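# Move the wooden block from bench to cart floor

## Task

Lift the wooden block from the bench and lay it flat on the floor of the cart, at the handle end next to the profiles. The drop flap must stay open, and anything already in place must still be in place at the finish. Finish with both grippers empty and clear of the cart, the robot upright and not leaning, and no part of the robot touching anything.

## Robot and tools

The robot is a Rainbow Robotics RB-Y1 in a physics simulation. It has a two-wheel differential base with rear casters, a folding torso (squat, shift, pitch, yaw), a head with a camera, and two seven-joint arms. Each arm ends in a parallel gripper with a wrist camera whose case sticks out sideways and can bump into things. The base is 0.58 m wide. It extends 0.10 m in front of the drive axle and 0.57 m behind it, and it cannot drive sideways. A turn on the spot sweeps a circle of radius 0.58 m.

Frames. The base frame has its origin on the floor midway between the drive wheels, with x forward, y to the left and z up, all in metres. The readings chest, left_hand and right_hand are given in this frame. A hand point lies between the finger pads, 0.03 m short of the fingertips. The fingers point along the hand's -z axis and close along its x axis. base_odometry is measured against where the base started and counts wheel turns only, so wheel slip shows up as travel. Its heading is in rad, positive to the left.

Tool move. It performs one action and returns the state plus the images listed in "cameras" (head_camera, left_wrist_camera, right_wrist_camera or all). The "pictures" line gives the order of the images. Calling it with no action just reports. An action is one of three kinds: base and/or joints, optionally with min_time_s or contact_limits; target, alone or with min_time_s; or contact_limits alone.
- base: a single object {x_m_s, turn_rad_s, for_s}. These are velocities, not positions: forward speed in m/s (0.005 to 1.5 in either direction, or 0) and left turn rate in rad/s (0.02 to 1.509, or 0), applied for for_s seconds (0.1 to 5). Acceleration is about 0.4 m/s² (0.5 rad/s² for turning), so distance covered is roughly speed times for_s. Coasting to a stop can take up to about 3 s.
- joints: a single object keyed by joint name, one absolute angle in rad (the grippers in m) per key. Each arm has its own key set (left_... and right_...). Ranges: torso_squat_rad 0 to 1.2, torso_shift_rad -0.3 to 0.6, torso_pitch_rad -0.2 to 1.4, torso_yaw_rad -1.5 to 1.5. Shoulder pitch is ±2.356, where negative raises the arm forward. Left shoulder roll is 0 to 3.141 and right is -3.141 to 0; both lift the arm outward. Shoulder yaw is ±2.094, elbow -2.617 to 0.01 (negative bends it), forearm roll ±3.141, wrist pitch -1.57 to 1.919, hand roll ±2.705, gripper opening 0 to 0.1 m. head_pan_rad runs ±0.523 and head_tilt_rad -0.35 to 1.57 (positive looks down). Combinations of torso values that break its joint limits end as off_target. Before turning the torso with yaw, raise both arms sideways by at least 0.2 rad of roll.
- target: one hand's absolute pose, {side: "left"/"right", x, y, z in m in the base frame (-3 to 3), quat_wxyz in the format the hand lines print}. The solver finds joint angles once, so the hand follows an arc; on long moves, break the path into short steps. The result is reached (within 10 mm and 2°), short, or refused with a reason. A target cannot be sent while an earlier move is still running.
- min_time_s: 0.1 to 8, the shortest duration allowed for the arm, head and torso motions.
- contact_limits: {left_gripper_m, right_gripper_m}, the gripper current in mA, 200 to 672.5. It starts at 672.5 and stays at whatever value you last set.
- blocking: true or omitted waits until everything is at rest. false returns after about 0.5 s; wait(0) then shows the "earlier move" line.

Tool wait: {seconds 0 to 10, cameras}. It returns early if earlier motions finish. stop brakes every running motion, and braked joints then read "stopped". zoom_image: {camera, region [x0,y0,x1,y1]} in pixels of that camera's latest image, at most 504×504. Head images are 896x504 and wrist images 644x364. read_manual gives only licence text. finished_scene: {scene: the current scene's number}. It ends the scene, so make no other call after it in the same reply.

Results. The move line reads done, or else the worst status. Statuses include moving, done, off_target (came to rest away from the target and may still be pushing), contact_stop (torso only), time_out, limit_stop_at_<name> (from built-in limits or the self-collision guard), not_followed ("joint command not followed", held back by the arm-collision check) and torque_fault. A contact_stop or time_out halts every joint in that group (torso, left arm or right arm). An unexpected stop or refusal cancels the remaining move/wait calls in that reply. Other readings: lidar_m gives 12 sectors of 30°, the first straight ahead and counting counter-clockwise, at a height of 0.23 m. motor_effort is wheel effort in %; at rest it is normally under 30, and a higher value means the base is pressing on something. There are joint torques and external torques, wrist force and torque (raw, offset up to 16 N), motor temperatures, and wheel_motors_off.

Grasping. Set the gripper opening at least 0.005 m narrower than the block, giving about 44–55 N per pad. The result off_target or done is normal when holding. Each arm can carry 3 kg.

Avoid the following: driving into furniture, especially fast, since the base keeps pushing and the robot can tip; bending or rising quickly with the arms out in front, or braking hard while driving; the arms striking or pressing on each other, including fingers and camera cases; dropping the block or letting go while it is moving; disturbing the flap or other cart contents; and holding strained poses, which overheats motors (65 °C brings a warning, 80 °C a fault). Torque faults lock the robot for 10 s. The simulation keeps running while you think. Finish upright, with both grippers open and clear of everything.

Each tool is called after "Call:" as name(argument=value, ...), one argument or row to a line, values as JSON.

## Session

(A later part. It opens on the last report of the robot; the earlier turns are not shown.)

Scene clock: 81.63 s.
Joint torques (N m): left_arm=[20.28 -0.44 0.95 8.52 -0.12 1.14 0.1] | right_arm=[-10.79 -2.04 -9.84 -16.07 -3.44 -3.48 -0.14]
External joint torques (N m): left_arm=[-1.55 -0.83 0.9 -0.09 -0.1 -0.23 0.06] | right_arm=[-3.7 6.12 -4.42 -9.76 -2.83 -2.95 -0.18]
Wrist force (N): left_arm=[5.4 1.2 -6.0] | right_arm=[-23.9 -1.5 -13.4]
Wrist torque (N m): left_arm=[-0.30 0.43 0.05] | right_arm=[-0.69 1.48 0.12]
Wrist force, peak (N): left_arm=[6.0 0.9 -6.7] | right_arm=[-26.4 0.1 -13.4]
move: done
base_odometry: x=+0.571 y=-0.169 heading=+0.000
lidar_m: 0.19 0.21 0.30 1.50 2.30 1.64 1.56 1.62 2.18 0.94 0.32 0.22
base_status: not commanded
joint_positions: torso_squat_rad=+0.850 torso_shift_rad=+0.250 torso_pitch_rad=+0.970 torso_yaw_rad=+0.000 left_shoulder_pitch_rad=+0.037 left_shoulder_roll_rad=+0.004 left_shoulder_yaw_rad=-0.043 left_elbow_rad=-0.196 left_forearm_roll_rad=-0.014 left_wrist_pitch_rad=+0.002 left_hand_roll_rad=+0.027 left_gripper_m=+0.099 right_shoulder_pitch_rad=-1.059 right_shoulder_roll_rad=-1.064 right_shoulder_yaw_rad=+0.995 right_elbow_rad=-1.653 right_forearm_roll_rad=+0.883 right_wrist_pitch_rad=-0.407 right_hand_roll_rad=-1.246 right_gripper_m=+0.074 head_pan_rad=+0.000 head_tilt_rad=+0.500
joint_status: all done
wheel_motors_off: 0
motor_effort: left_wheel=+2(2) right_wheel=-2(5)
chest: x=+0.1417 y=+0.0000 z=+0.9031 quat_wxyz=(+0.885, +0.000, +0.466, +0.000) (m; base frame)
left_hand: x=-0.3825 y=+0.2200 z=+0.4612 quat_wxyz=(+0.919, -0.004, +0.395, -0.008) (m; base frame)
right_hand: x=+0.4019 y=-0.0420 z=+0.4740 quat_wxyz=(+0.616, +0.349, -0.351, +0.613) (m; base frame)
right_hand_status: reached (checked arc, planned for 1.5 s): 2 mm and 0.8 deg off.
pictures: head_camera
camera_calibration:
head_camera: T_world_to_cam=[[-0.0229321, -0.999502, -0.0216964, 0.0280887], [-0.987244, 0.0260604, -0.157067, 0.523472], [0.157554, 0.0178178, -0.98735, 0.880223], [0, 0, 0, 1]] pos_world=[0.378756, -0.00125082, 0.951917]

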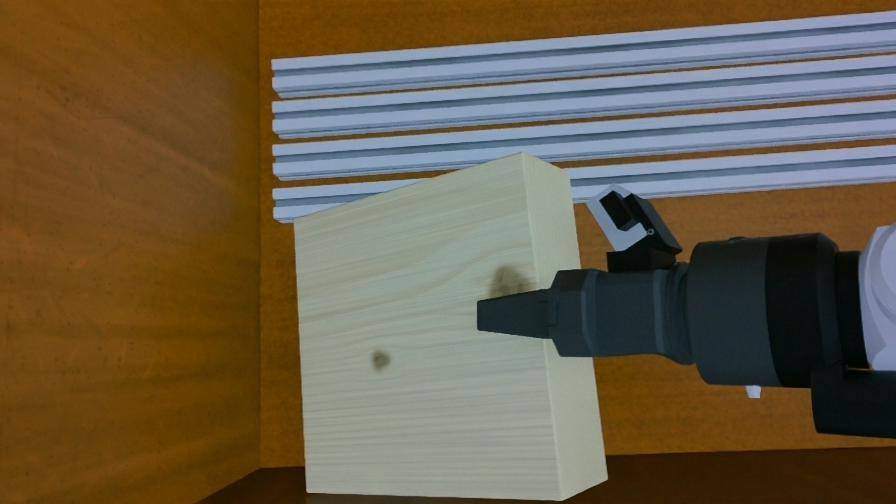

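Call:
move(
  target={"side":"right","x":0.399,"y":-0.035,"z":0.44,"quat_wxyz":[0.6294,0.3437,-0.3641,0.5941]},
  min_time_s=1.5,
  cameras=["head_camera"],
)

Scene clock: 87.73 s.
Joint torques (N m): left_arm=[20.11 -0.46 0.83 8.6 -0.03 1.21 0.12] | right_arm=[-10.32 -1.12 -9.83 -15.32 -3.39 -3.6 0.01]
External joint torques (N m): left_arm=[-1.71 -0.85 0.78 0 -0.01 -0.16 0.08] | right_arm=[-3.94 5.92 -5.18 -8.99 -2.81 -2.85 -0.03]
Wrist force (N): left_arm=[6.0 1.6 -6.0] | right_arm=[-23.6 0.9 -13.4]
Wrist torque (N m): left_arm=[-0.35 0.48 0.05] | right_arm=[-0.24 1.53 0.00]
Wrist force, peak (N): left_arm=[6.3 1.2 -6.4] | right_arm=[-25.0 -0.6 -14.6]
move: done
base_odometry: x=+0.571 y=-0.169 heading=+0.000
lidar_m: 0.20 0.21 0.31 1.49 2.31 1.64 1.55 1.63 2.17 0.94 0.31 0.22
base_status: not commanded
joint_positions: torso_squat_rad=+0.850 torso_shift_rad=+0.250 torso_pitch_rad=+0.970 torso_yaw_rad=+0.000 left_shoulder_pitch_rad=+0.037 left_shoulder_roll_rad=+0.004 left_shoulder_yaw_rad=-0.043 left_elbow_rad=-0.196 left_forearm_roll_rad=-0.014 left_wrist_pitch_rad=+0.002 left_hand_roll_rad=+0.027 left_gripper_m=+0.099 right_shoulder_pitch_rad=-1.000 right_shoulder_roll_rad=-0.937 right_shoulder_yaw_rad=+0.945 right_elbow_rad=-1.498 right_forearm_roll_rad=+0.830 right_wrist_pitch_rad=-0.428 right_hand_roll_rad=-1.105 right_gripper_m=+0.074 head_pan_rad=+0.000 head_tilt_rad=+0.500
joint_status: all done
wheel_motors_off: 0
motor_effort: left_wheel=+2(3) right_wheel=-4(4)
chest: x=+0.1417 y=+0.0000 z=+0.9031 quat_wxyz=(+0.885, +0.000, +0.466, +0.000) (m; base frame)
left_hand: x=-0.3825 y=+0.2200 z=+0.4612 quat_wxyz=(+0.919, -0.004, +0.395, -0.008) (m; base frame)
right_hand: x=+0.3983 y=-0.0368 z=+0.4388 quat_wxyz=(+0.632, +0.341, -0.362, +0.595) (m; base frame)
right_hand_status: reached (checked arc, planned for 1.5 s): 2 mm and 0.5 deg off.
pictures: head_camera
camera_calibration:
head_camera: T_world_to_cam=[[-0.0229321, -0.999502, -0.0216964, 0.0280887], [-0.987244, 0.0260604, -0.157067, 0.523472], [0.157554, 0.0178178, -0.98735, 0.880223], [0, 0, 0, 1]] pos_world=[0.378756, -0.00125082, 0.951917]

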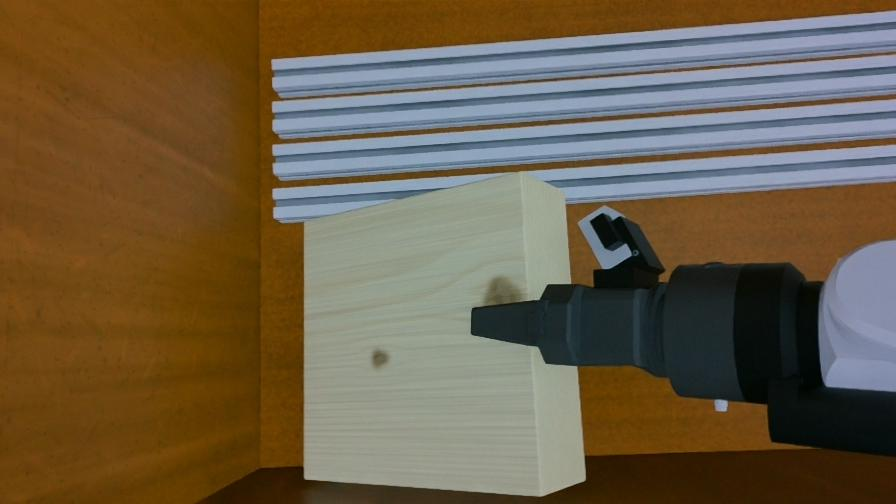

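Call:
move(
  target={"side":"right","x":0.404,"y":-0.037,"z":0.426,"quat_wxyz":[0.6294,0.3437,-0.3641,0.5941]},
  min_time_s=1,
)

Scene clock: 90.17 s.
Joint torques (N m): left_arm=[20.01 -0.45 0.71 8.74 -0.15 1.24 0.09] | right_arm=[-9.83 -4.24 -7.03 -4.69 -1.99 0.88 -1.38]
External joint torques (N m): left_arm=[-1.8 -0.84 0.66 0.14 -0.13 -0.13 0.05] | right_arm=[-3.25 2.54 -2.53 1.47 -1.34 1.73 -1.43]
Wrist force (N): left_arm=[6.1 0.9 -6.5] | right_arm=[-7.4 6.6 4.0]
Wrist torque (N m): left_arm=[-0.26 0.50 0.10] | right_arm=[-0.44 -1.73 1.26]
Wrist force, peak (N): left_arm=[6.6 1.1 -6.9] | right_arm=[2.1 14.6 25.6]
move: done
base_odometry: x=+0.571 y=-0.169 heading=+0.000
lidar_m: 0.21 0.22 0.30 1.50 2.30 1.64 1.55 1.62 2.16 0.96 0.30 0.22
base_status: not commanded
joint_positions: torso_squat_rad=+0.850 torso_shift_rad=+0.250 torso_pitch_rad=+0.969 torso_yaw_rad=+0.000 left_shoulder_pitch_rad=+0.037 left_shoulder_roll_rad=+0.004 left_shoulder_yaw_rad=-0.043 left_elbow_rad=-0.196 left_forearm_roll_rad=-0.014 left_wrist_pitch_rad=+0.002 left_hand_roll_rad=+0.027 left_gripper_m=+0.099 right_shoulder_pitch_rad=-1.004 right_shoulder_roll_rad=-0.883 right_shoulder_yaw_rad=+0.915 right_elbow_rad=-1.397 right_forearm_roll_rad=+0.809 right_wrist_pitch_rad=-0.491 right_hand_roll_rad=-1.046 right_gripper_m=+0.074 head_pan_rad=+0.000 head_tilt_rad=+0.500
joint_status: all done
wheel_motors_off: 0
motor_effort: left_wheel=+2(3) right_wheel=+2(3)
chest: x=+0.1414 y=+0.0000 z=+0.9032 quat_wxyz=(+0.885, +0.000, +0.466, +0.000) (m; base frame)
left_hand: x=-0.3826 y=+0.2200 z=+0.4610 quat_wxyz=(+0.919, -0.004, +0.394, -0.008) (m; base frame)
right_hand: x=+0.4032 y=-0.0374 z=+0.4262 quat_wxyz=(+0.629, +0.344, -0.364, +0.595) (m; base frame)
right_hand_status: reached (checked arc, planned for 1.0 s): 1 mm and 0.1 deg off.
pictures: none

Call:
move(
  joints={"right_gripper_m":0.083},
)

Call:
move(
  joints={"right_gripper_m":0.1},
  cameras=["head_camera"],
)

Scene clock: 91.50 s.
Joint torques (N m): left_arm=[20.23 -0.57 0.95 8.67 -0.03 1.22 0.07] | right_arm=[-9.47 -4.29 -7.19 -8.53 -1.61 -1.35 -0.21]
External joint torques (N m): left_arm=[-1.59 -0.96 0.9 0.07 -0.02 -0.15 0.03] | right_arm=[-2.9 2.49 -2.69 -2.4 -0.96 -0.51 -0.25]
Wrist force (N): left_arm=[5.2 0.8 -6.2] | right_arm=[-13.1 1.6 -5.5]
Wrist torque (N m): left_arm=[-0.25 0.39 0.01] | right_arm=[-0.22 -0.50 -0.05]
Wrist force, peak (N): left_arm=[6.1 0.6 -6.5] | right_arm=[-15.5 0.5 -6.2]
move: done
base_odometry: x=+0.571 y=-0.169 heading=+0.000
lidar_m: 0.20 0.20 0.29 1.49 2.30 1.64 1.56 1.63 2.18 0.95 0.31 0.22
base_status: not commanded
joint_positions: torso_squat_rad=+0.850 torso_shift_rad=+0.250 torso_pitch_rad=+0.970 torso_yaw_rad=+0.000 left_shoulder_pitch_rad=+0.037 left_shoulder_roll_rad=+0.004 left_shoulder_yaw_rad=-0.043 left_elbow_rad=-0.196 left_forearm_roll_rad=-0.014 left_wrist_pitch_rad=+0.002 left_hand_roll_rad=+0.027 left_gripper_m=+0.099 right_shoulder_pitch_rad=-1.004 right_shoulder_roll_rad=-0.883 right_shoulder_yaw_rad=+0.915 right_elbow_rad=-1.396 right_forearm_roll_rad=+0.809 right_wrist_pitch_rad=-0.490 right_hand_roll_rad=-1.046 right_gripper_m=+0.083 head_pan_rad=+0.000 head_tilt_rad=+0.500
joint_status: all done
wheel_motors_off: 0
motor_effort: left_wheel=+2(3) right_wheel=+0(1)
chest: x=+0.1415 y=+0.0000 z=+0.9032 quat_wxyz=(+0.885, +0.000, +0.466, +0.000) (m; base frame)
left_hand: x=-0.3825 y=+0.2200 z=+0.4611 quat_wxyz=(+0.919, -0.004, +0.394, -0.008) (m; base frame)
right_hand: x=+0.4034 y=-0.0376 z=+0.4257 quat_wxyz=(+0.630, +0.343, -0.363, +0.594) (m; base frame)
pictures: none

Scene clock: 92.13 s.
Joint torques (N m): left_arm=[20.24 -0.66 1.01 8.57 -0.07 1.18 0.01] | right_arm=[-9.28 -4.38 -6.82 -8.66 -1.63 -1.56 -0.33]
External joint torques (N m): left_arm=[-1.58 -1.05 0.96 -0.04 -0.05 -0.2 -0.03] | right_arm=[-2.7 2.41 -2.32 -2.53 -0.98 -0.72 -0.37]
Wrist force (N): left_arm=[5.0 0.9 -5.6] | right_arm=[-13.2 0.2 -7.1]
Wrist torque (N m): left_arm=[-0.22 0.40 0.09] | right_arm=[-0.23 -0.61 0.04]
Wrist force, peak (N): left_arm=[6.2 1.1 -6.4] | right_arm=[-14.0 -0.3 -8.3]
move: done
base_odometry: x=+0.571 y=-0.169 heading=+0.000
lidar_m: 0.20 0.21 0.29 1.50 2.30 1.65 1.56 1.63 2.17 0.95 0.32 0.22
base_status: not commanded
joint_positions: torso_squat_rad=+0.850 torso_shift_rad=+0.250 torso_pitch_rad=+0.970 torso_yaw_rad=+0.000 left_shoulder_pitch_rad=+0.037 left_shoulder_roll_rad=+0.004 left_shoulder_yaw_rad=-0.043 left_elbow_rad=-0.196 left_forearm_roll_rad=-0.014 left_wrist_pitch_rad=+0.002 left_hand_roll_rad=+0.027 left_gripper_m=+0.099 right_shoulder_pitch_rad=-1.004 right_shoulder_roll_rad=-0.883 right_shoulder_yaw_rad=+0.915 right_elbow_rad=-1.396 right_forearm_roll_rad=+0.809 right_wrist_pitch_rad=-0.490 right_hand_roll_rad=-1.046 right_gripper_m=+0.099 head_pan_rad=+0.000 head_tilt_rad=+0.500
joint_status: all done
wheel_motors_off: 0
motor_effort: left_wheel=+2(3) right_wheel=-1(2)
chest: x=+0.1415 y=+0.0000 z=+0.9032 quat_wxyz=(+0.885, +0.000, +0.466, +0.000) (m; base frame)
left_hand: x=-0.3825 y=+0.2200 z=+0.4611 quat_wxyz=(+0.919, -0.004, +0.394, -0.008) (m; base frame)
right_hand: x=+0.4035 y=-0.0376 z=+0.4257 quat_wxyz=(+0.630, +0.343, -0.363, +0.594) (m; base frame)
pictures: head_camera
camera_calibration:
head_camera: T_world_to_cam=[[-0.0230228, -0.999499, -0.0217216, 0.0280447], [-0.987177, 0.0261611, -0.157468, 0.523566], [0.157958, 0.0178177, -0.987285, 0.880254], [0, 0, 0, 1]] pos_world=[0.378455, -0.00135052, 0.952116]

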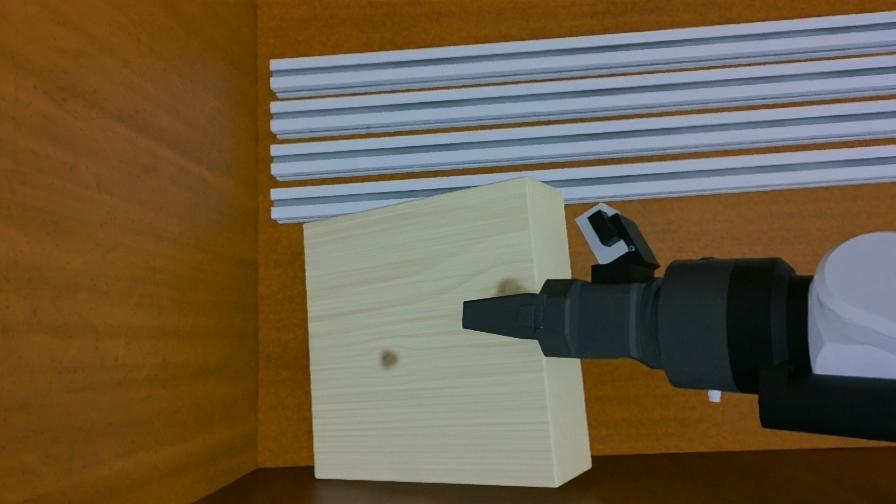

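Call:
move(
  target={"side":"right","x":0.404,"y":-0.05,"z":0.39,"quat_wxyz":[0.6294,0.3437,-0.3641,0.5941]},
  min_time_s=1.2,
)

Call:
move(
  target={"side":"right","x":0.404,"y":-0.06,"z":0.363,"quat_wxyz":[0.6294,0.3437,-0.3641,0.5941]},
  min_time_s=1.2,
  cameras=["head_camera"],
)

Scene clock: 95.13 s.
Joint torques (N m): left_arm=[20.21 -0.21 0.88 8.68 -0.14 1.23 -0.01] | right_arm=[-8.22 -0.74 -6.13 -9.03 -2.13 -2.49 0.09]
External joint torques (N m): left_arm=[-1.6 -0.6 0.83 0.08 -0.12 -0.14 -0.05] | right_arm=[-1.78 5.68 -2.27 -3.64 -1.41 -1.44 0.05]
Wrist force (N): left_arm=[5.7 0.8 -6.0] | right_arm=[-15.4 1.7 -1.6]
Wrist torque (N m): left_arm=[-0.23 0.50 0.06] | right_arm=[-0.27 -0.33 -0.10]
Wrist force, peak (N): left_arm=[6.0 2.2 -7.0] | right_arm=[-14.3 -0.2 -7.4]
move: done
base_odometry: x=+0.571 y=-0.169 heading=+0.000
lidar_m: 0.21 0.22 0.29 1.50 2.30 1.64 1.56 1.63 2.17 0.94 0.31 0.22
base_status: not commanded
joint_positions: torso_squat_rad=+0.850 torso_shift_rad=+0.250 torso_pitch_rad=+0.970 torso_yaw_rad=+0.000 left_shoulder_pitch_rad=+0.037 left_shoulder_roll_rad=+0.004 left_shoulder_yaw_rad=-0.043 left_elbow_rad=-0.196 left_forearm_roll_rad=-0.014 left_wrist_pitch_rad=+0.002 left_hand_roll_rad=+0.027 left_gripper_m=+0.099 right_shoulder_pitch_rad=-1.004 right_shoulder_roll_rad=-0.776 right_shoulder_yaw_rad=+0.859 right_elbow_rad=-1.157 right_forearm_roll_rad=+0.758 right_wrist_pitch_rad=-0.619 right_hand_roll_rad=-0.890 right_gripper_m=+0.099 head_pan_rad=+0.000 head_tilt_rad=+0.500
joint_status: all done
wheel_motors_off: 0
motor_effort: left_wheel=+1(2) right_wheel=+1(4)
chest: x=+0.1415 y=+0.0000 z=+0.9032 quat_wxyz=(+0.885, +0.000, +0.466, +0.000) (m; base frame)
left_hand: x=-0.3825 y=+0.2200 z=+0.4611 quat_wxyz=(+0.919, -0.004, +0.394, -0.008) (m; base frame)
right_hand: x=+0.4033 y=-0.0510 z=+0.3900 quat_wxyz=(+0.632, +0.341, -0.362, +0.595) (m; base frame)
right_hand_status: reached (checked arc, planned for 1.2 s): 1 mm and 0.5 deg off.
pictures: none

Scene clock: 96.67 s.
Joint torques (N m): left_arm=[20.12 -0.65 0.59 8.63 -0.18 1.2 0.02] | right_arm=[-10.62 -1.02 -5.91 -8.29 -2.21 -3.07 0.11]
External joint torques (N m): left_arm=[-1.7 -1.04 0.54 0.03 -0.16 -0.17 -0.02] | right_arm=[-4.01 4.96 -2.71 -3.74 -1.46 -1.85 0.07]
Wrist force (N): left_arm=[5.0 1.1 -6.2] | right_arm=[-15.8 0.5 -4.9]
Wrist torque (N m): left_arm=[-0.24 0.37 0.06] | right_arm=[-0.16 -0.32 -0.11]
Wrist force, peak (N): left_arm=[5.8 0.8 -6.5] | right_arm=[-17.8 1.3 -2.3]
move: done
base_odometry: x=+0.571 y=-0.169 heading=+0.000
lidar_m: 0.21 0.21 0.30 1.51 2.30 1.65 1.56 1.63 2.18 0.94 0.32 0.22
base_status: not commanded
joint_positions: torso_squat_rad=+0.850 torso_shift_rad=+0.250 torso_pitch_rad=+0.970 torso_yaw_rad=+0.000 left_shoulder_pitch_rad=+0.037 left_shoulder_roll_rad=+0.004 left_shoulder_yaw_rad=-0.043 left_elbow_rad=-0.196 left_forearm_roll_rad=-0.014 left_wrist_pitch_rad=+0.002 left_hand_roll_rad=+0.027 left_gripper_m=+0.099 right_shoulder_pitch_rad=-1.035 right_shoulder_roll_rad=-0.675 right_shoulder_yaw_rad=+0.819 right_elbow_rad=-0.912 right_forearm_roll_rad=+0.719 right_wrist_pitch_rad=-0.745 right_hand_roll_rad=-0.756 right_gripper_m=+0.099 head_pan_rad=+0.000 head_tilt_rad=+0.500
joint_status: all done
wheel_motors_off: 0
motor_effort: left_wheel=+2(2) right_wheel=-2(2)
chest: x=+0.1415 y=+0.0000 z=+0.9032 quat_wxyz=(+0.885, +0.000, +0.466, +0.000) (m; base frame)
left_hand: x=-0.3825 y=+0.2200 z=+0.4611 quat_wxyz=(+0.919, -0.004, +0.394, -0.008) (m; base frame)
right_hand: x=+0.4030 y=-0.0610 z=+0.3629 quat_wxyz=(+0.632, +0.341, -0.362, +0.595) (m; base frame)
right_hand_status: reached (checked arc, planned for 1.2 s): 1 mm and 0.5 deg off.
pictures: head_camera
camera_calibration:
head_camera: T_world_to_cam=[[-0.0230228, -0.999499, -0.0217216, 0.028047], [-0.987177, 0.0261611, -0.157468, 0.523665], [0.157958, 0.0178177, -0.987285, 0.880238], [0, 0, 0, 1]] pos_world=[0.378555, -0.00135052, 0.952116]

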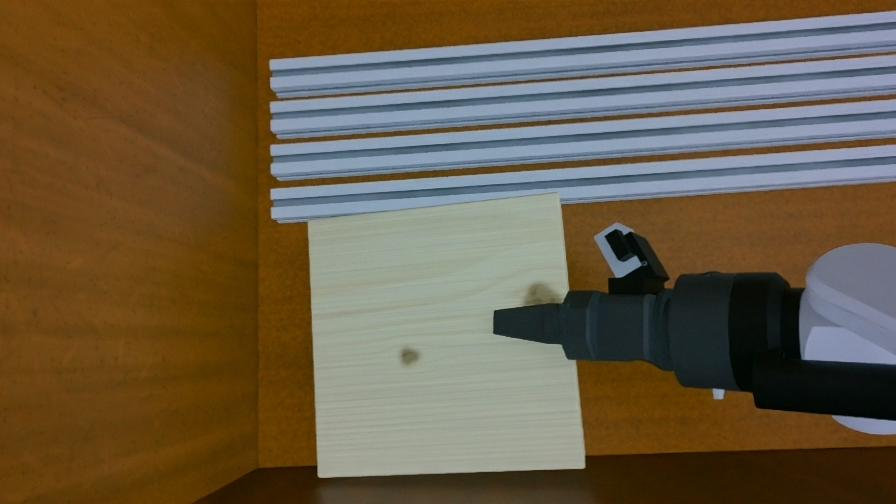

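Call:
move(
  target={"side":"right","x":0.404,"y":-0.082,"z":0.355,"quat_wxyz":[0.6294,0.3437,-0.3641,0.5941]},
  min_time_s=1.5,
)

Call:
move(
  target={"side":"right","x":0.404,"y":-0.13,"z":0.367,"quat_wxyz":[0.6294,0.3437,-0.3641,0.5941]},
  min_time_s=1.5,
  cameras=["head_camera","right_wrist_camera"],
)

Scene clock: 99.70 s.
Joint torques (N m): left_arm=[20.27 -0.51 0.92 8.67 -0.19 1.11 0.09] | right_arm=[-10.07 -3.01 -5.27 -5.13 -1.82 -1.89 0.25]
External joint torques (N m): left_arm=[-1.55 -0.89 0.87 0.06 -0.17 -0.26 0.06] | right_arm=[-3.5 3.53 -2.34 -1.34 -1.05 -0.58 0.2]
Wrist force (N): left_arm=[5.5 0.9 -5.8] | right_arm=[-9.0 2.3 1.8]
Wrist torque (N m): left_arm=[-0.24 0.45 0.10] | right_arm=[-0.04 0.02 -0.29]
Wrist force, peak (N): left_arm=[6.4 1.1 -6.5] | right_arm=[-17.4 2.3 -3.0]
move: done
base_odometry: x=+0.571 y=-0.169 heading=+0.000
lidar_m: 0.20 0.21 0.30 1.50 2.30 1.64 1.57 1.63 2.17 0.93 0.31 0.21
base_status: not commanded
joint_positions: torso_squat_rad=+0.850 torso_shift_rad=+0.250 torso_pitch_rad=+0.970 torso_yaw_rad=+0.000 left_shoulder_pitch_rad=+0.037 left_shoulder_roll_rad=+0.004 left_shoulder_yaw_rad=-0.043 left_elbow_rad=-0.196 left_forearm_roll_rad=-0.014 left_wrist_pitch_rad=+0.002 left_hand_roll_rad=+0.027 left_gripper_m=+0.099 right_shoulder_pitch_rad=-1.051 right_shoulder_roll_rad=-0.653 right_shoulder_yaw_rad=+0.784 right_elbow_rad=-0.773 right_forearm_roll_rad=+0.693 right_wrist_pitch_rad=-0.854 right_hand_roll_rad=-0.677 right_gripper_m=+0.099 head_pan_rad=+0.000 head_tilt_rad=+0.500
joint_status: all done
wheel_motors_off: 0
motor_effort: left_wheel=+1(3) right_wheel=+0(2)
chest: x=+0.1415 y=+0.0000 z=+0.9032 quat_wxyz=(+0.885, +0.000, +0.466, +0.000) (m; base frame)
left_hand: x=-0.3825 y=+0.2200 z=+0.4611 quat_wxyz=(+0.919, -0.004, +0.394, -0.008) (m; base frame)
right_hand: x=+0.4034 y=-0.0827 z=+0.3547 quat_wxyz=(+0.630, +0.343, -0.363, +0.594) (m; base frame)
right_hand_status: reached (checked arc, planned for 1.5 s): 1 mm and 0.2 deg off.
pictures: none

Scene clock: 101.53 s.
Joint torques (N m): left_arm=[20.35 -0.37 0.69 8.58 -0.1 1.24 0.07] | right_arm=[-4.04 -10.52 -5.29 -3.87 -1.24 -1.44 0.22]
External joint torques (N m): left_arm=[-1.46 -0.76 0.64 -0.02 -0.08 -0.13 0.03] | right_arm=[1.75 -1.72 -1.98 -0.65 -0.41 -0.12 0.17]
Wrist force (N): left_arm=[6.0 1.0 -6.1] | right_arm=[-5.8 0.7 -1.8]
Wrist torque (N m): left_arm=[-0.23 0.48 0.08] | right_arm=[-0.13 -0.26 -0.24]
Wrist force, peak (N): left_arm=[6.0 1.6 -6.2] | right_arm=[-10.2 3.2 1.3]
move: done
base_odometry: x=+0.571 y=-0.169 heading=+0.000
lidar_m: 0.20 0.21 0.30 1.50 2.31 1.64 1.56 1.62 2.17 0.96 0.32 0.22
base_status: not commanded
joint_positions: torso_squat_rad=+0.850 torso_shift_rad=+0.250 torso_pitch_rad=+0.970 torso_yaw_rad=+0.000 left_shoulder_pitch_rad=+0.037 left_shoulder_roll_rad=+0.004 left_shoulder_yaw_rad=-0.043 left_elbow_rad=-0.196 left_forearm_roll_rad=-0.014 left_wrist_pitch_rad=+0.002 left_hand_roll_rad=+0.027 left_gripper_m=+0.099 right_shoulder_pitch_rad=-1.008 right_shoulder_roll_rad=-0.753 right_shoulder_yaw_rad=+0.756 right_elbow_rad=-0.804 right_forearm_roll_rad=+0.662 right_wrist_pitch_rad=-0.935 right_hand_roll_rad=-0.662 right_gripper_m=+0.099 head_pan_rad=+0.000 head_tilt_rad=+0.500
joint_status: all done
wheel_motors_off: 0
motor_effort: left_wheel=+2(3) right_wheel=-1(3)
chest: x=+0.1415 y=+0.0000 z=+0.9032 quat_wxyz=(+0.885, +0.000, +0.466, +0.000) (m; base frame)
left_hand: x=-0.3825 y=+0.2200 z=+0.4611 quat_wxyz=(+0.919, -0.004, +0.394, -0.008) (m; base frame)
right_hand: x=+0.4039 y=-0.1296 z=+0.3669 quat_wxyz=(+0.629, +0.344, -0.364, +0.594) (m; base frame)
right_hand_status: reached (checked arc, planned for 1.5 s): 0 mm and 0.1 deg off.
pictures: head_camera, right_wrist_camera
camera_calibration:
head_camera: T_world_to_cam=[[-0.0229239, -0.999502, -0.0217074, 0.0279935], [-0.987179, 0.0260613, -0.157472, 0.52357], [0.157959, 0.0178192, -0.987285, 0.880253], [0, 0, 0, 1]] pos_world=[0.378455, -0.00135082, 0.952116]
right_wrist_camera: T_world_to_cam=[[0.00165817, -0.475531, -0.879697, 0.25924], [-0.885965, -0.408658, 0.219235, 0.251587], [-0.463749, 0.779018, -0.421982, 0.515342], [0, 0, 0, 1]] pos_world=[0.461457, -0.17537, 0.390361]

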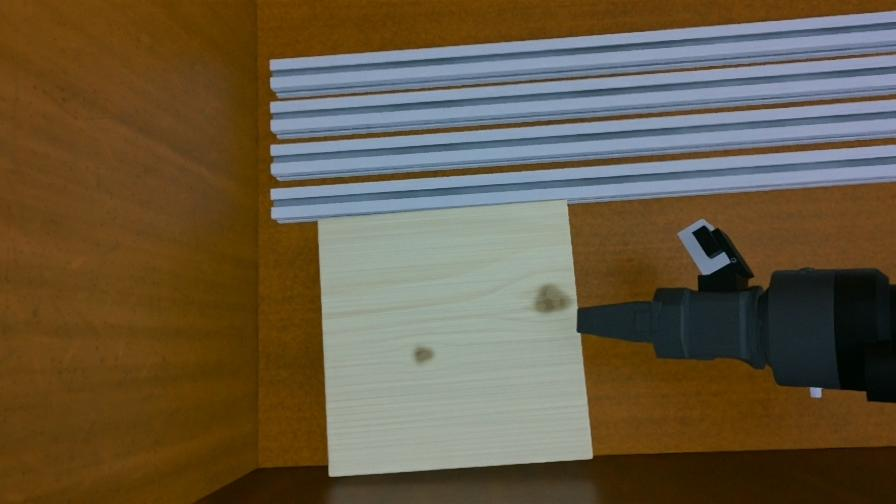

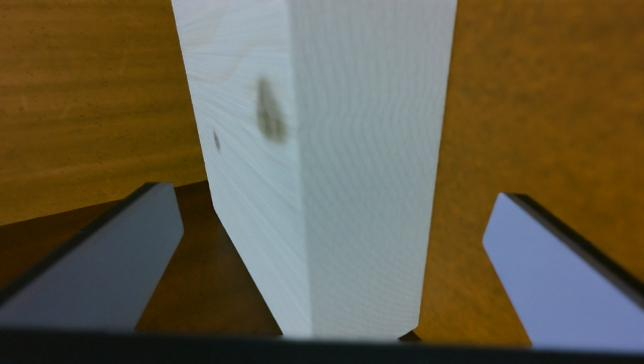

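Call:
move(
  target={"side":"right","x":0.42,"y":-0.18,"z":0.5,"quat_wxyz":[0.6294,0.3437,-0.3641,0.5941]},
  min_time_s=1,
)

Call:
move(
  target={"side":"right","x":0.45,"y":-0.18,"z":0.72,"quat_wxyz":[0.612,0.354,-0.354,0.612]},
  min_time_s=1.2,
)

Call:
move(
  joints={"torso_pitch_rad":0.0,"torso_shift_rad":0.0},
  min_time_s=2.8,
)

Call:
move(
  base={"x_m_s":-0.3,"for_s":1.4},
  cameras=["head_camera"],
)

Scene clock: 104.20 s.
Joint torques (N m): left_arm=[20.26 -0.65 0.79 8.53 -0.14 1.23 0.02] | right_arm=[-3.66 -12.9 -7.05 -4.53 -1.25 -0.95 0.21]
External joint torques (N m): left_arm=[-1.55 -1.04 0.74 -0.07 -0.12 -0.14 -0.02] | right_arm=[0.8 0.24 -0.92 -0.52 -0.32 0.05 0.17]
Wrist force (N): left_arm=[5.9 1.0 -5.6] | right_arm=[-5.6 1.1 -2.1]
Wrist torque (N m): left_arm=[-0.27 0.47 0.02] | right_arm=[-0.16 -0.25 -0.05]
Wrist force, peak (N): left_arm=[6.7 0.8 -6.5] | right_arm=[-7.0 0.4 -1.7]
move: done
base_odometry: x=+0.571 y=-0.169 heading=+0.000
lidar_m: 0.20 0.22 0.29 1.49 2.30 1.64 1.56 1.63 2.18 0.95 0.30 0.22
base_status: not commanded
joint_positions: torso_squat_rad=+0.850 torso_shift_rad=+0.250 torso_pitch_rad=+0.969 torso_yaw_rad=+0.000 left_shoulder_pitch_rad=+0.037 left_shoulder_roll_rad=+0.004 left_shoulder_yaw_rad=-0.043 left_elbow_rad=-0.196 left_forearm_roll_rad=-0.014 left_wrist_pitch_rad=+0.002 left_hand_roll_rad=+0.027 left_gripper_m=+0.099 right_shoulder_pitch_rad=-0.760 right_shoulder_roll_rad=-1.267 right_shoulder_yaw_rad=+0.637 right_elbow_rad=-1.558 right_forearm_roll_rad=+0.585 right_wrist_pitch_rad=-0.761 right_hand_roll_rad=-0.938 right_gripper_m=+0.099 head_pan_rad=+0.000 head_tilt_rad=+0.500
joint_status: all done
wheel_motors_off: 0
motor_effort: left_wheel=+2(4) right_wheel=-4(4)
chest: x=+0.1415 y=+0.0000 z=+0.9032 quat_wxyz=(+0.885, +0.000, +0.466, +0.000) (m; base frame)
left_hand: x=-0.3826 y=+0.2200 z=+0.4611 quat_wxyz=(+0.919, -0.004, +0.394, -0.008) (m; base frame)
right_hand: x=+0.4199 y=-0.1798 z=+0.5005 quat_wxyz=(+0.627, +0.347, -0.365, +0.594) (m; base frame)
right_hand_status: reached (checked arc, planned for 1.0 s): 1 mm and 0.5 deg off.
pictures: none

Scene clock: 105.73 s.
Joint torques (N m): left_arm=[20.5 -0.37 0.62 8.85 0.02 1.22 -0.12] | right_arm=[-7.86 -13.98 -7.07 0.12 -0.68 -1.12 -0.01]
External joint torques (N m): left_arm=[-1.31 -0.76 0.57 0.24 0.04 -0.15 -0.16] | right_arm=[-0.18 -0.3 -0.64 0.22 0.06 0.11 -0.06]
Wrist force (N): left_arm=[5.7 1.3 -6.0] | right_arm=[-5.9 1.1 -1.9]
Wrist torque (N m): left_arm=[-0.28 0.46 0.04] | right_arm=[-0.17 -0.28 -0.21]
Wrist force, peak (N): left_arm=[6.6 1.2 -6.1] | right_arm=[-7.0 1.6 -2.1]
move: done
base_odometry: x=+0.571 y=-0.169 heading=+0.000
lidar_m: 0.20 0.21 0.29 1.50 2.31 1.63 1.56 1.62 2.16 0.95 0.32 0.22
base_status: not commanded
joint_positions: torso_squat_rad=+0.850 torso_shift_rad=+0.250 torso_pitch_rad=+0.969 torso_yaw_rad=+0.000 left_shoulder_pitch_rad=+0.037 left_shoulder_roll_rad=+0.004 left_shoulder_yaw_rad=-0.043 left_elbow_rad=-0.196 left_forearm_roll_rad=-0.014 left_wrist_pitch_rad=+0.002 left_hand_roll_rad=+0.027 left_gripper_m=+0.099 right_shoulder_pitch_rad=-0.758 right_shoulder_roll_rad=-2.152 right_shoulder_yaw_rad=+0.591 right_elbow_rad=-2.122 right_forearm_roll_rad=-0.199 right_wrist_pitch_rad=-0.740 right_hand_roll_rad=-0.758 right_gripper_m=+0.099 head_pan_rad=+0.000 head_tilt_rad=+0.500
joint_status: all done
wheel_motors_off: 0
motor_effort: left_wheel=+2(3) right_wheel=-2(4)
chest: x=+0.1414 y=+0.0001 z=+0.9032 quat_wxyz=(+0.885, +0.000, +0.466, +0.000) (m; base frame)
left_hand: x=-0.3826 y=+0.2200 z=+0.4611 quat_wxyz=(+0.919, -0.004, +0.394, -0.008) (m; base frame)
right_hand: x=+0.4502 y=-0.1807 z=+0.7196 quat_wxyz=(+0.612, +0.357, -0.349, +0.613) (m; base frame)
right_hand_status: reached (checked arc, planned for 1.2 s): 1 mm and 0.7 deg off.
pictures: none

Scene clock: 108.83 s.
Joint torques (N m): left_arm=[-1.57 -0.56 0.75 -0.6 0.03 -0.68 -0.04] | right_arm=[-7.24 -10.19 -8.7 5.54 -1.1 0.33 -0.13]
External joint torques (N m): left_arm=[-0.19 -0.71 0.74 -0.05 0.02 -0.25 -0.03] | right_arm=[-0.31 -0.04 -0.47 0.42 0.2 -0.06 -0.15]
Wrist force (N): left_arm=[-0.3 1.0 -7.8] | right_arm=[-3.4 5.7 -0.6]
Wrist torque (N m): left_arm=[-0.22 0.12 0.07] | right_arm=[-0.37 -0.13 -0.24]
Wrist force, peak (N): left_arm=[6.3 0.3 -6.7] | right_arm=[-4.1 6.5 -0.4]
move: done
base_odometry: x=+0.571 y=-0.169 heading=+0.000
lidar_m: 0.20 0.21 0.29 1.49 2.30 1.64 1.56 1.63 2.17 0.95 0.30 0.22
base_status: not commanded
joint_positions: torso_squat_rad=+0.850 torso_shift_rad=+0.000 torso_pitch_rad=+0.000 torso_yaw_rad=+0.000 left_shoulder_pitch_rad=+0.037 left_shoulder_roll_rad=+0.004 left_shoulder_yaw_rad=-0.043 left_elbow_rad=-0.196 left_forearm_roll_rad=-0.014 left_wrist_pitch_rad=+0.002 left_hand_roll_rad=+0.027 left_gripper_m=+0.099 right_shoulder_pitch_rad=-0.758 right_shoulder_roll_rad=-2.152 right_shoulder_yaw_rad=+0.591 right_elbow_rad=-2.122 right_forearm_roll_rad=-0.199 right_wrist_pitch_rad=-0.740 right_hand_roll_rad=-0.758 right_gripper_m=+0.099 head_pan_rad=+0.000 head_tilt_rad=+0.500
joint_status: all done
wheel_motors_off: 0
motor_effort: left_wheel=+6(7) right_wheel=-4(6)
chest: x=-0.2280 y=+0.0001 z=+1.0519 quat_wxyz=(+1.000, +0.000, +0.000, +0.000) (m; base frame)
left_hand: x=-0.1598 y=+0.2200 z=+0.3697 quat_wxyz=(+0.997, +0.000, -0.079, -0.009) (m; base frame)
right_hand: x=+0.0980 y=-0.1807 z=+1.2027 quat_wxyz=(+0.378, +0.030, -0.594, +0.709) (m; base frame)
pictures: none

Scene clock: 111.50 s.
Joint torques (N m): left_arm=[-1.78 -0.65 0.47 -0.62 -0.05 -0.61 -0.01] | right_arm=[-6.92 -10.42 -8.42 5.77 -1.36 0.55 0.17]
External joint torques (N m): left_arm=[-0.39 -0.8 0.46 -0.06 -0.05 -0.19 0] | right_arm=[0 -0.27 -0.19 0.66 -0.06 0.16 0.15]
Wrist force (N): left_arm=[-1.1 1.6 -8.0] | right_arm=[-3.4 5.9 -0.6]
Wrist torque (N m): left_arm=[-0.38 0.00 0.10] | right_arm=[-0.36 -0.11 -0.26]
Wrist force, peak (N): left_arm=[-0.2 1.3 -8.5] | right_arm=[-3.8 6.4 -1.1]
move: done
base_odometry: x=+0.151 y=-0.169 heading=+0.002
lidar_m: 0.62 0.64 1.64 5.00 1.67 1.20 1.13 1.19 1.60 4.05 0.94 0.66
base_status: done (sent for 1.4 of 1.4 s)
joint_positions: torso_squat_rad=+0.850 torso_shift_rad=+0.000 torso_pitch_rad=+0.000 torso_yaw_rad=+0.000 left_shoulder_pitch_rad=+0.037 left_shoulder_roll_rad=+0.004 left_shoulder_yaw_rad=-0.043 left_elbow_rad=-0.196 left_forearm_roll_rad=-0.014 left_wrist_pitch_rad=+0.002 left_hand_roll_rad=+0.027 left_gripper_m=+0.099 right_shoulder_pitch_rad=-0.758 right_shoulder_roll_rad=-2.152 right_shoulder_yaw_rad=+0.591 right_elbow_rad=-2.122 right_forearm_roll_rad=-0.199 right_wrist_pitch_rad=-0.740 right_hand_roll_rad=-0.758 right_gripper_m=+0.099 head_pan_rad=+0.000 head_tilt_rad=+0.500
joint_status: not commanded
wheel_motors_off: 0
motor_effort: left_wheel=+17(42) right_wheel=-18(32)
chest: x=-0.2280 y=+0.0001 z=+1.0519 quat_wxyz=(+1.000, +0.000, +0.000, +0.000) (m; base frame)
left_hand: x=-0.1598 y=+0.2200 z=+0.3697 quat_wxyz=(+0.997, +0.000, -0.079, -0.009) (m; base frame)
right_hand: x=+0.0980 y=-0.1807 z=+1.2027 quat_wxyz=(+0.378, +0.030, -0.594, +0.709) (m; base frame)
pictures: head_camera
camera_calibration:
head_camera: T_world_to_cam=[[0.00497633, -0.999504, -0.0310917, 0.0390625], [-0.428579, 0.02596, -0.903131, 1.09402], [0.903491, 0.0178195, -0.428237, 0.667448], [0, 0, 0, 1]] pos_world=[-0.134354, -0.00125113, 1.27508]

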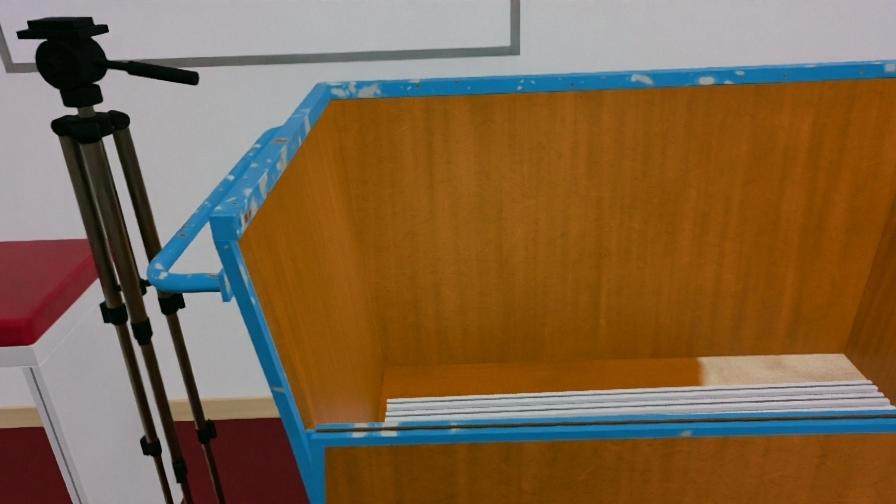

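Call:
finished_scene(
  scene=2,
)

The scene is finished: the task was done.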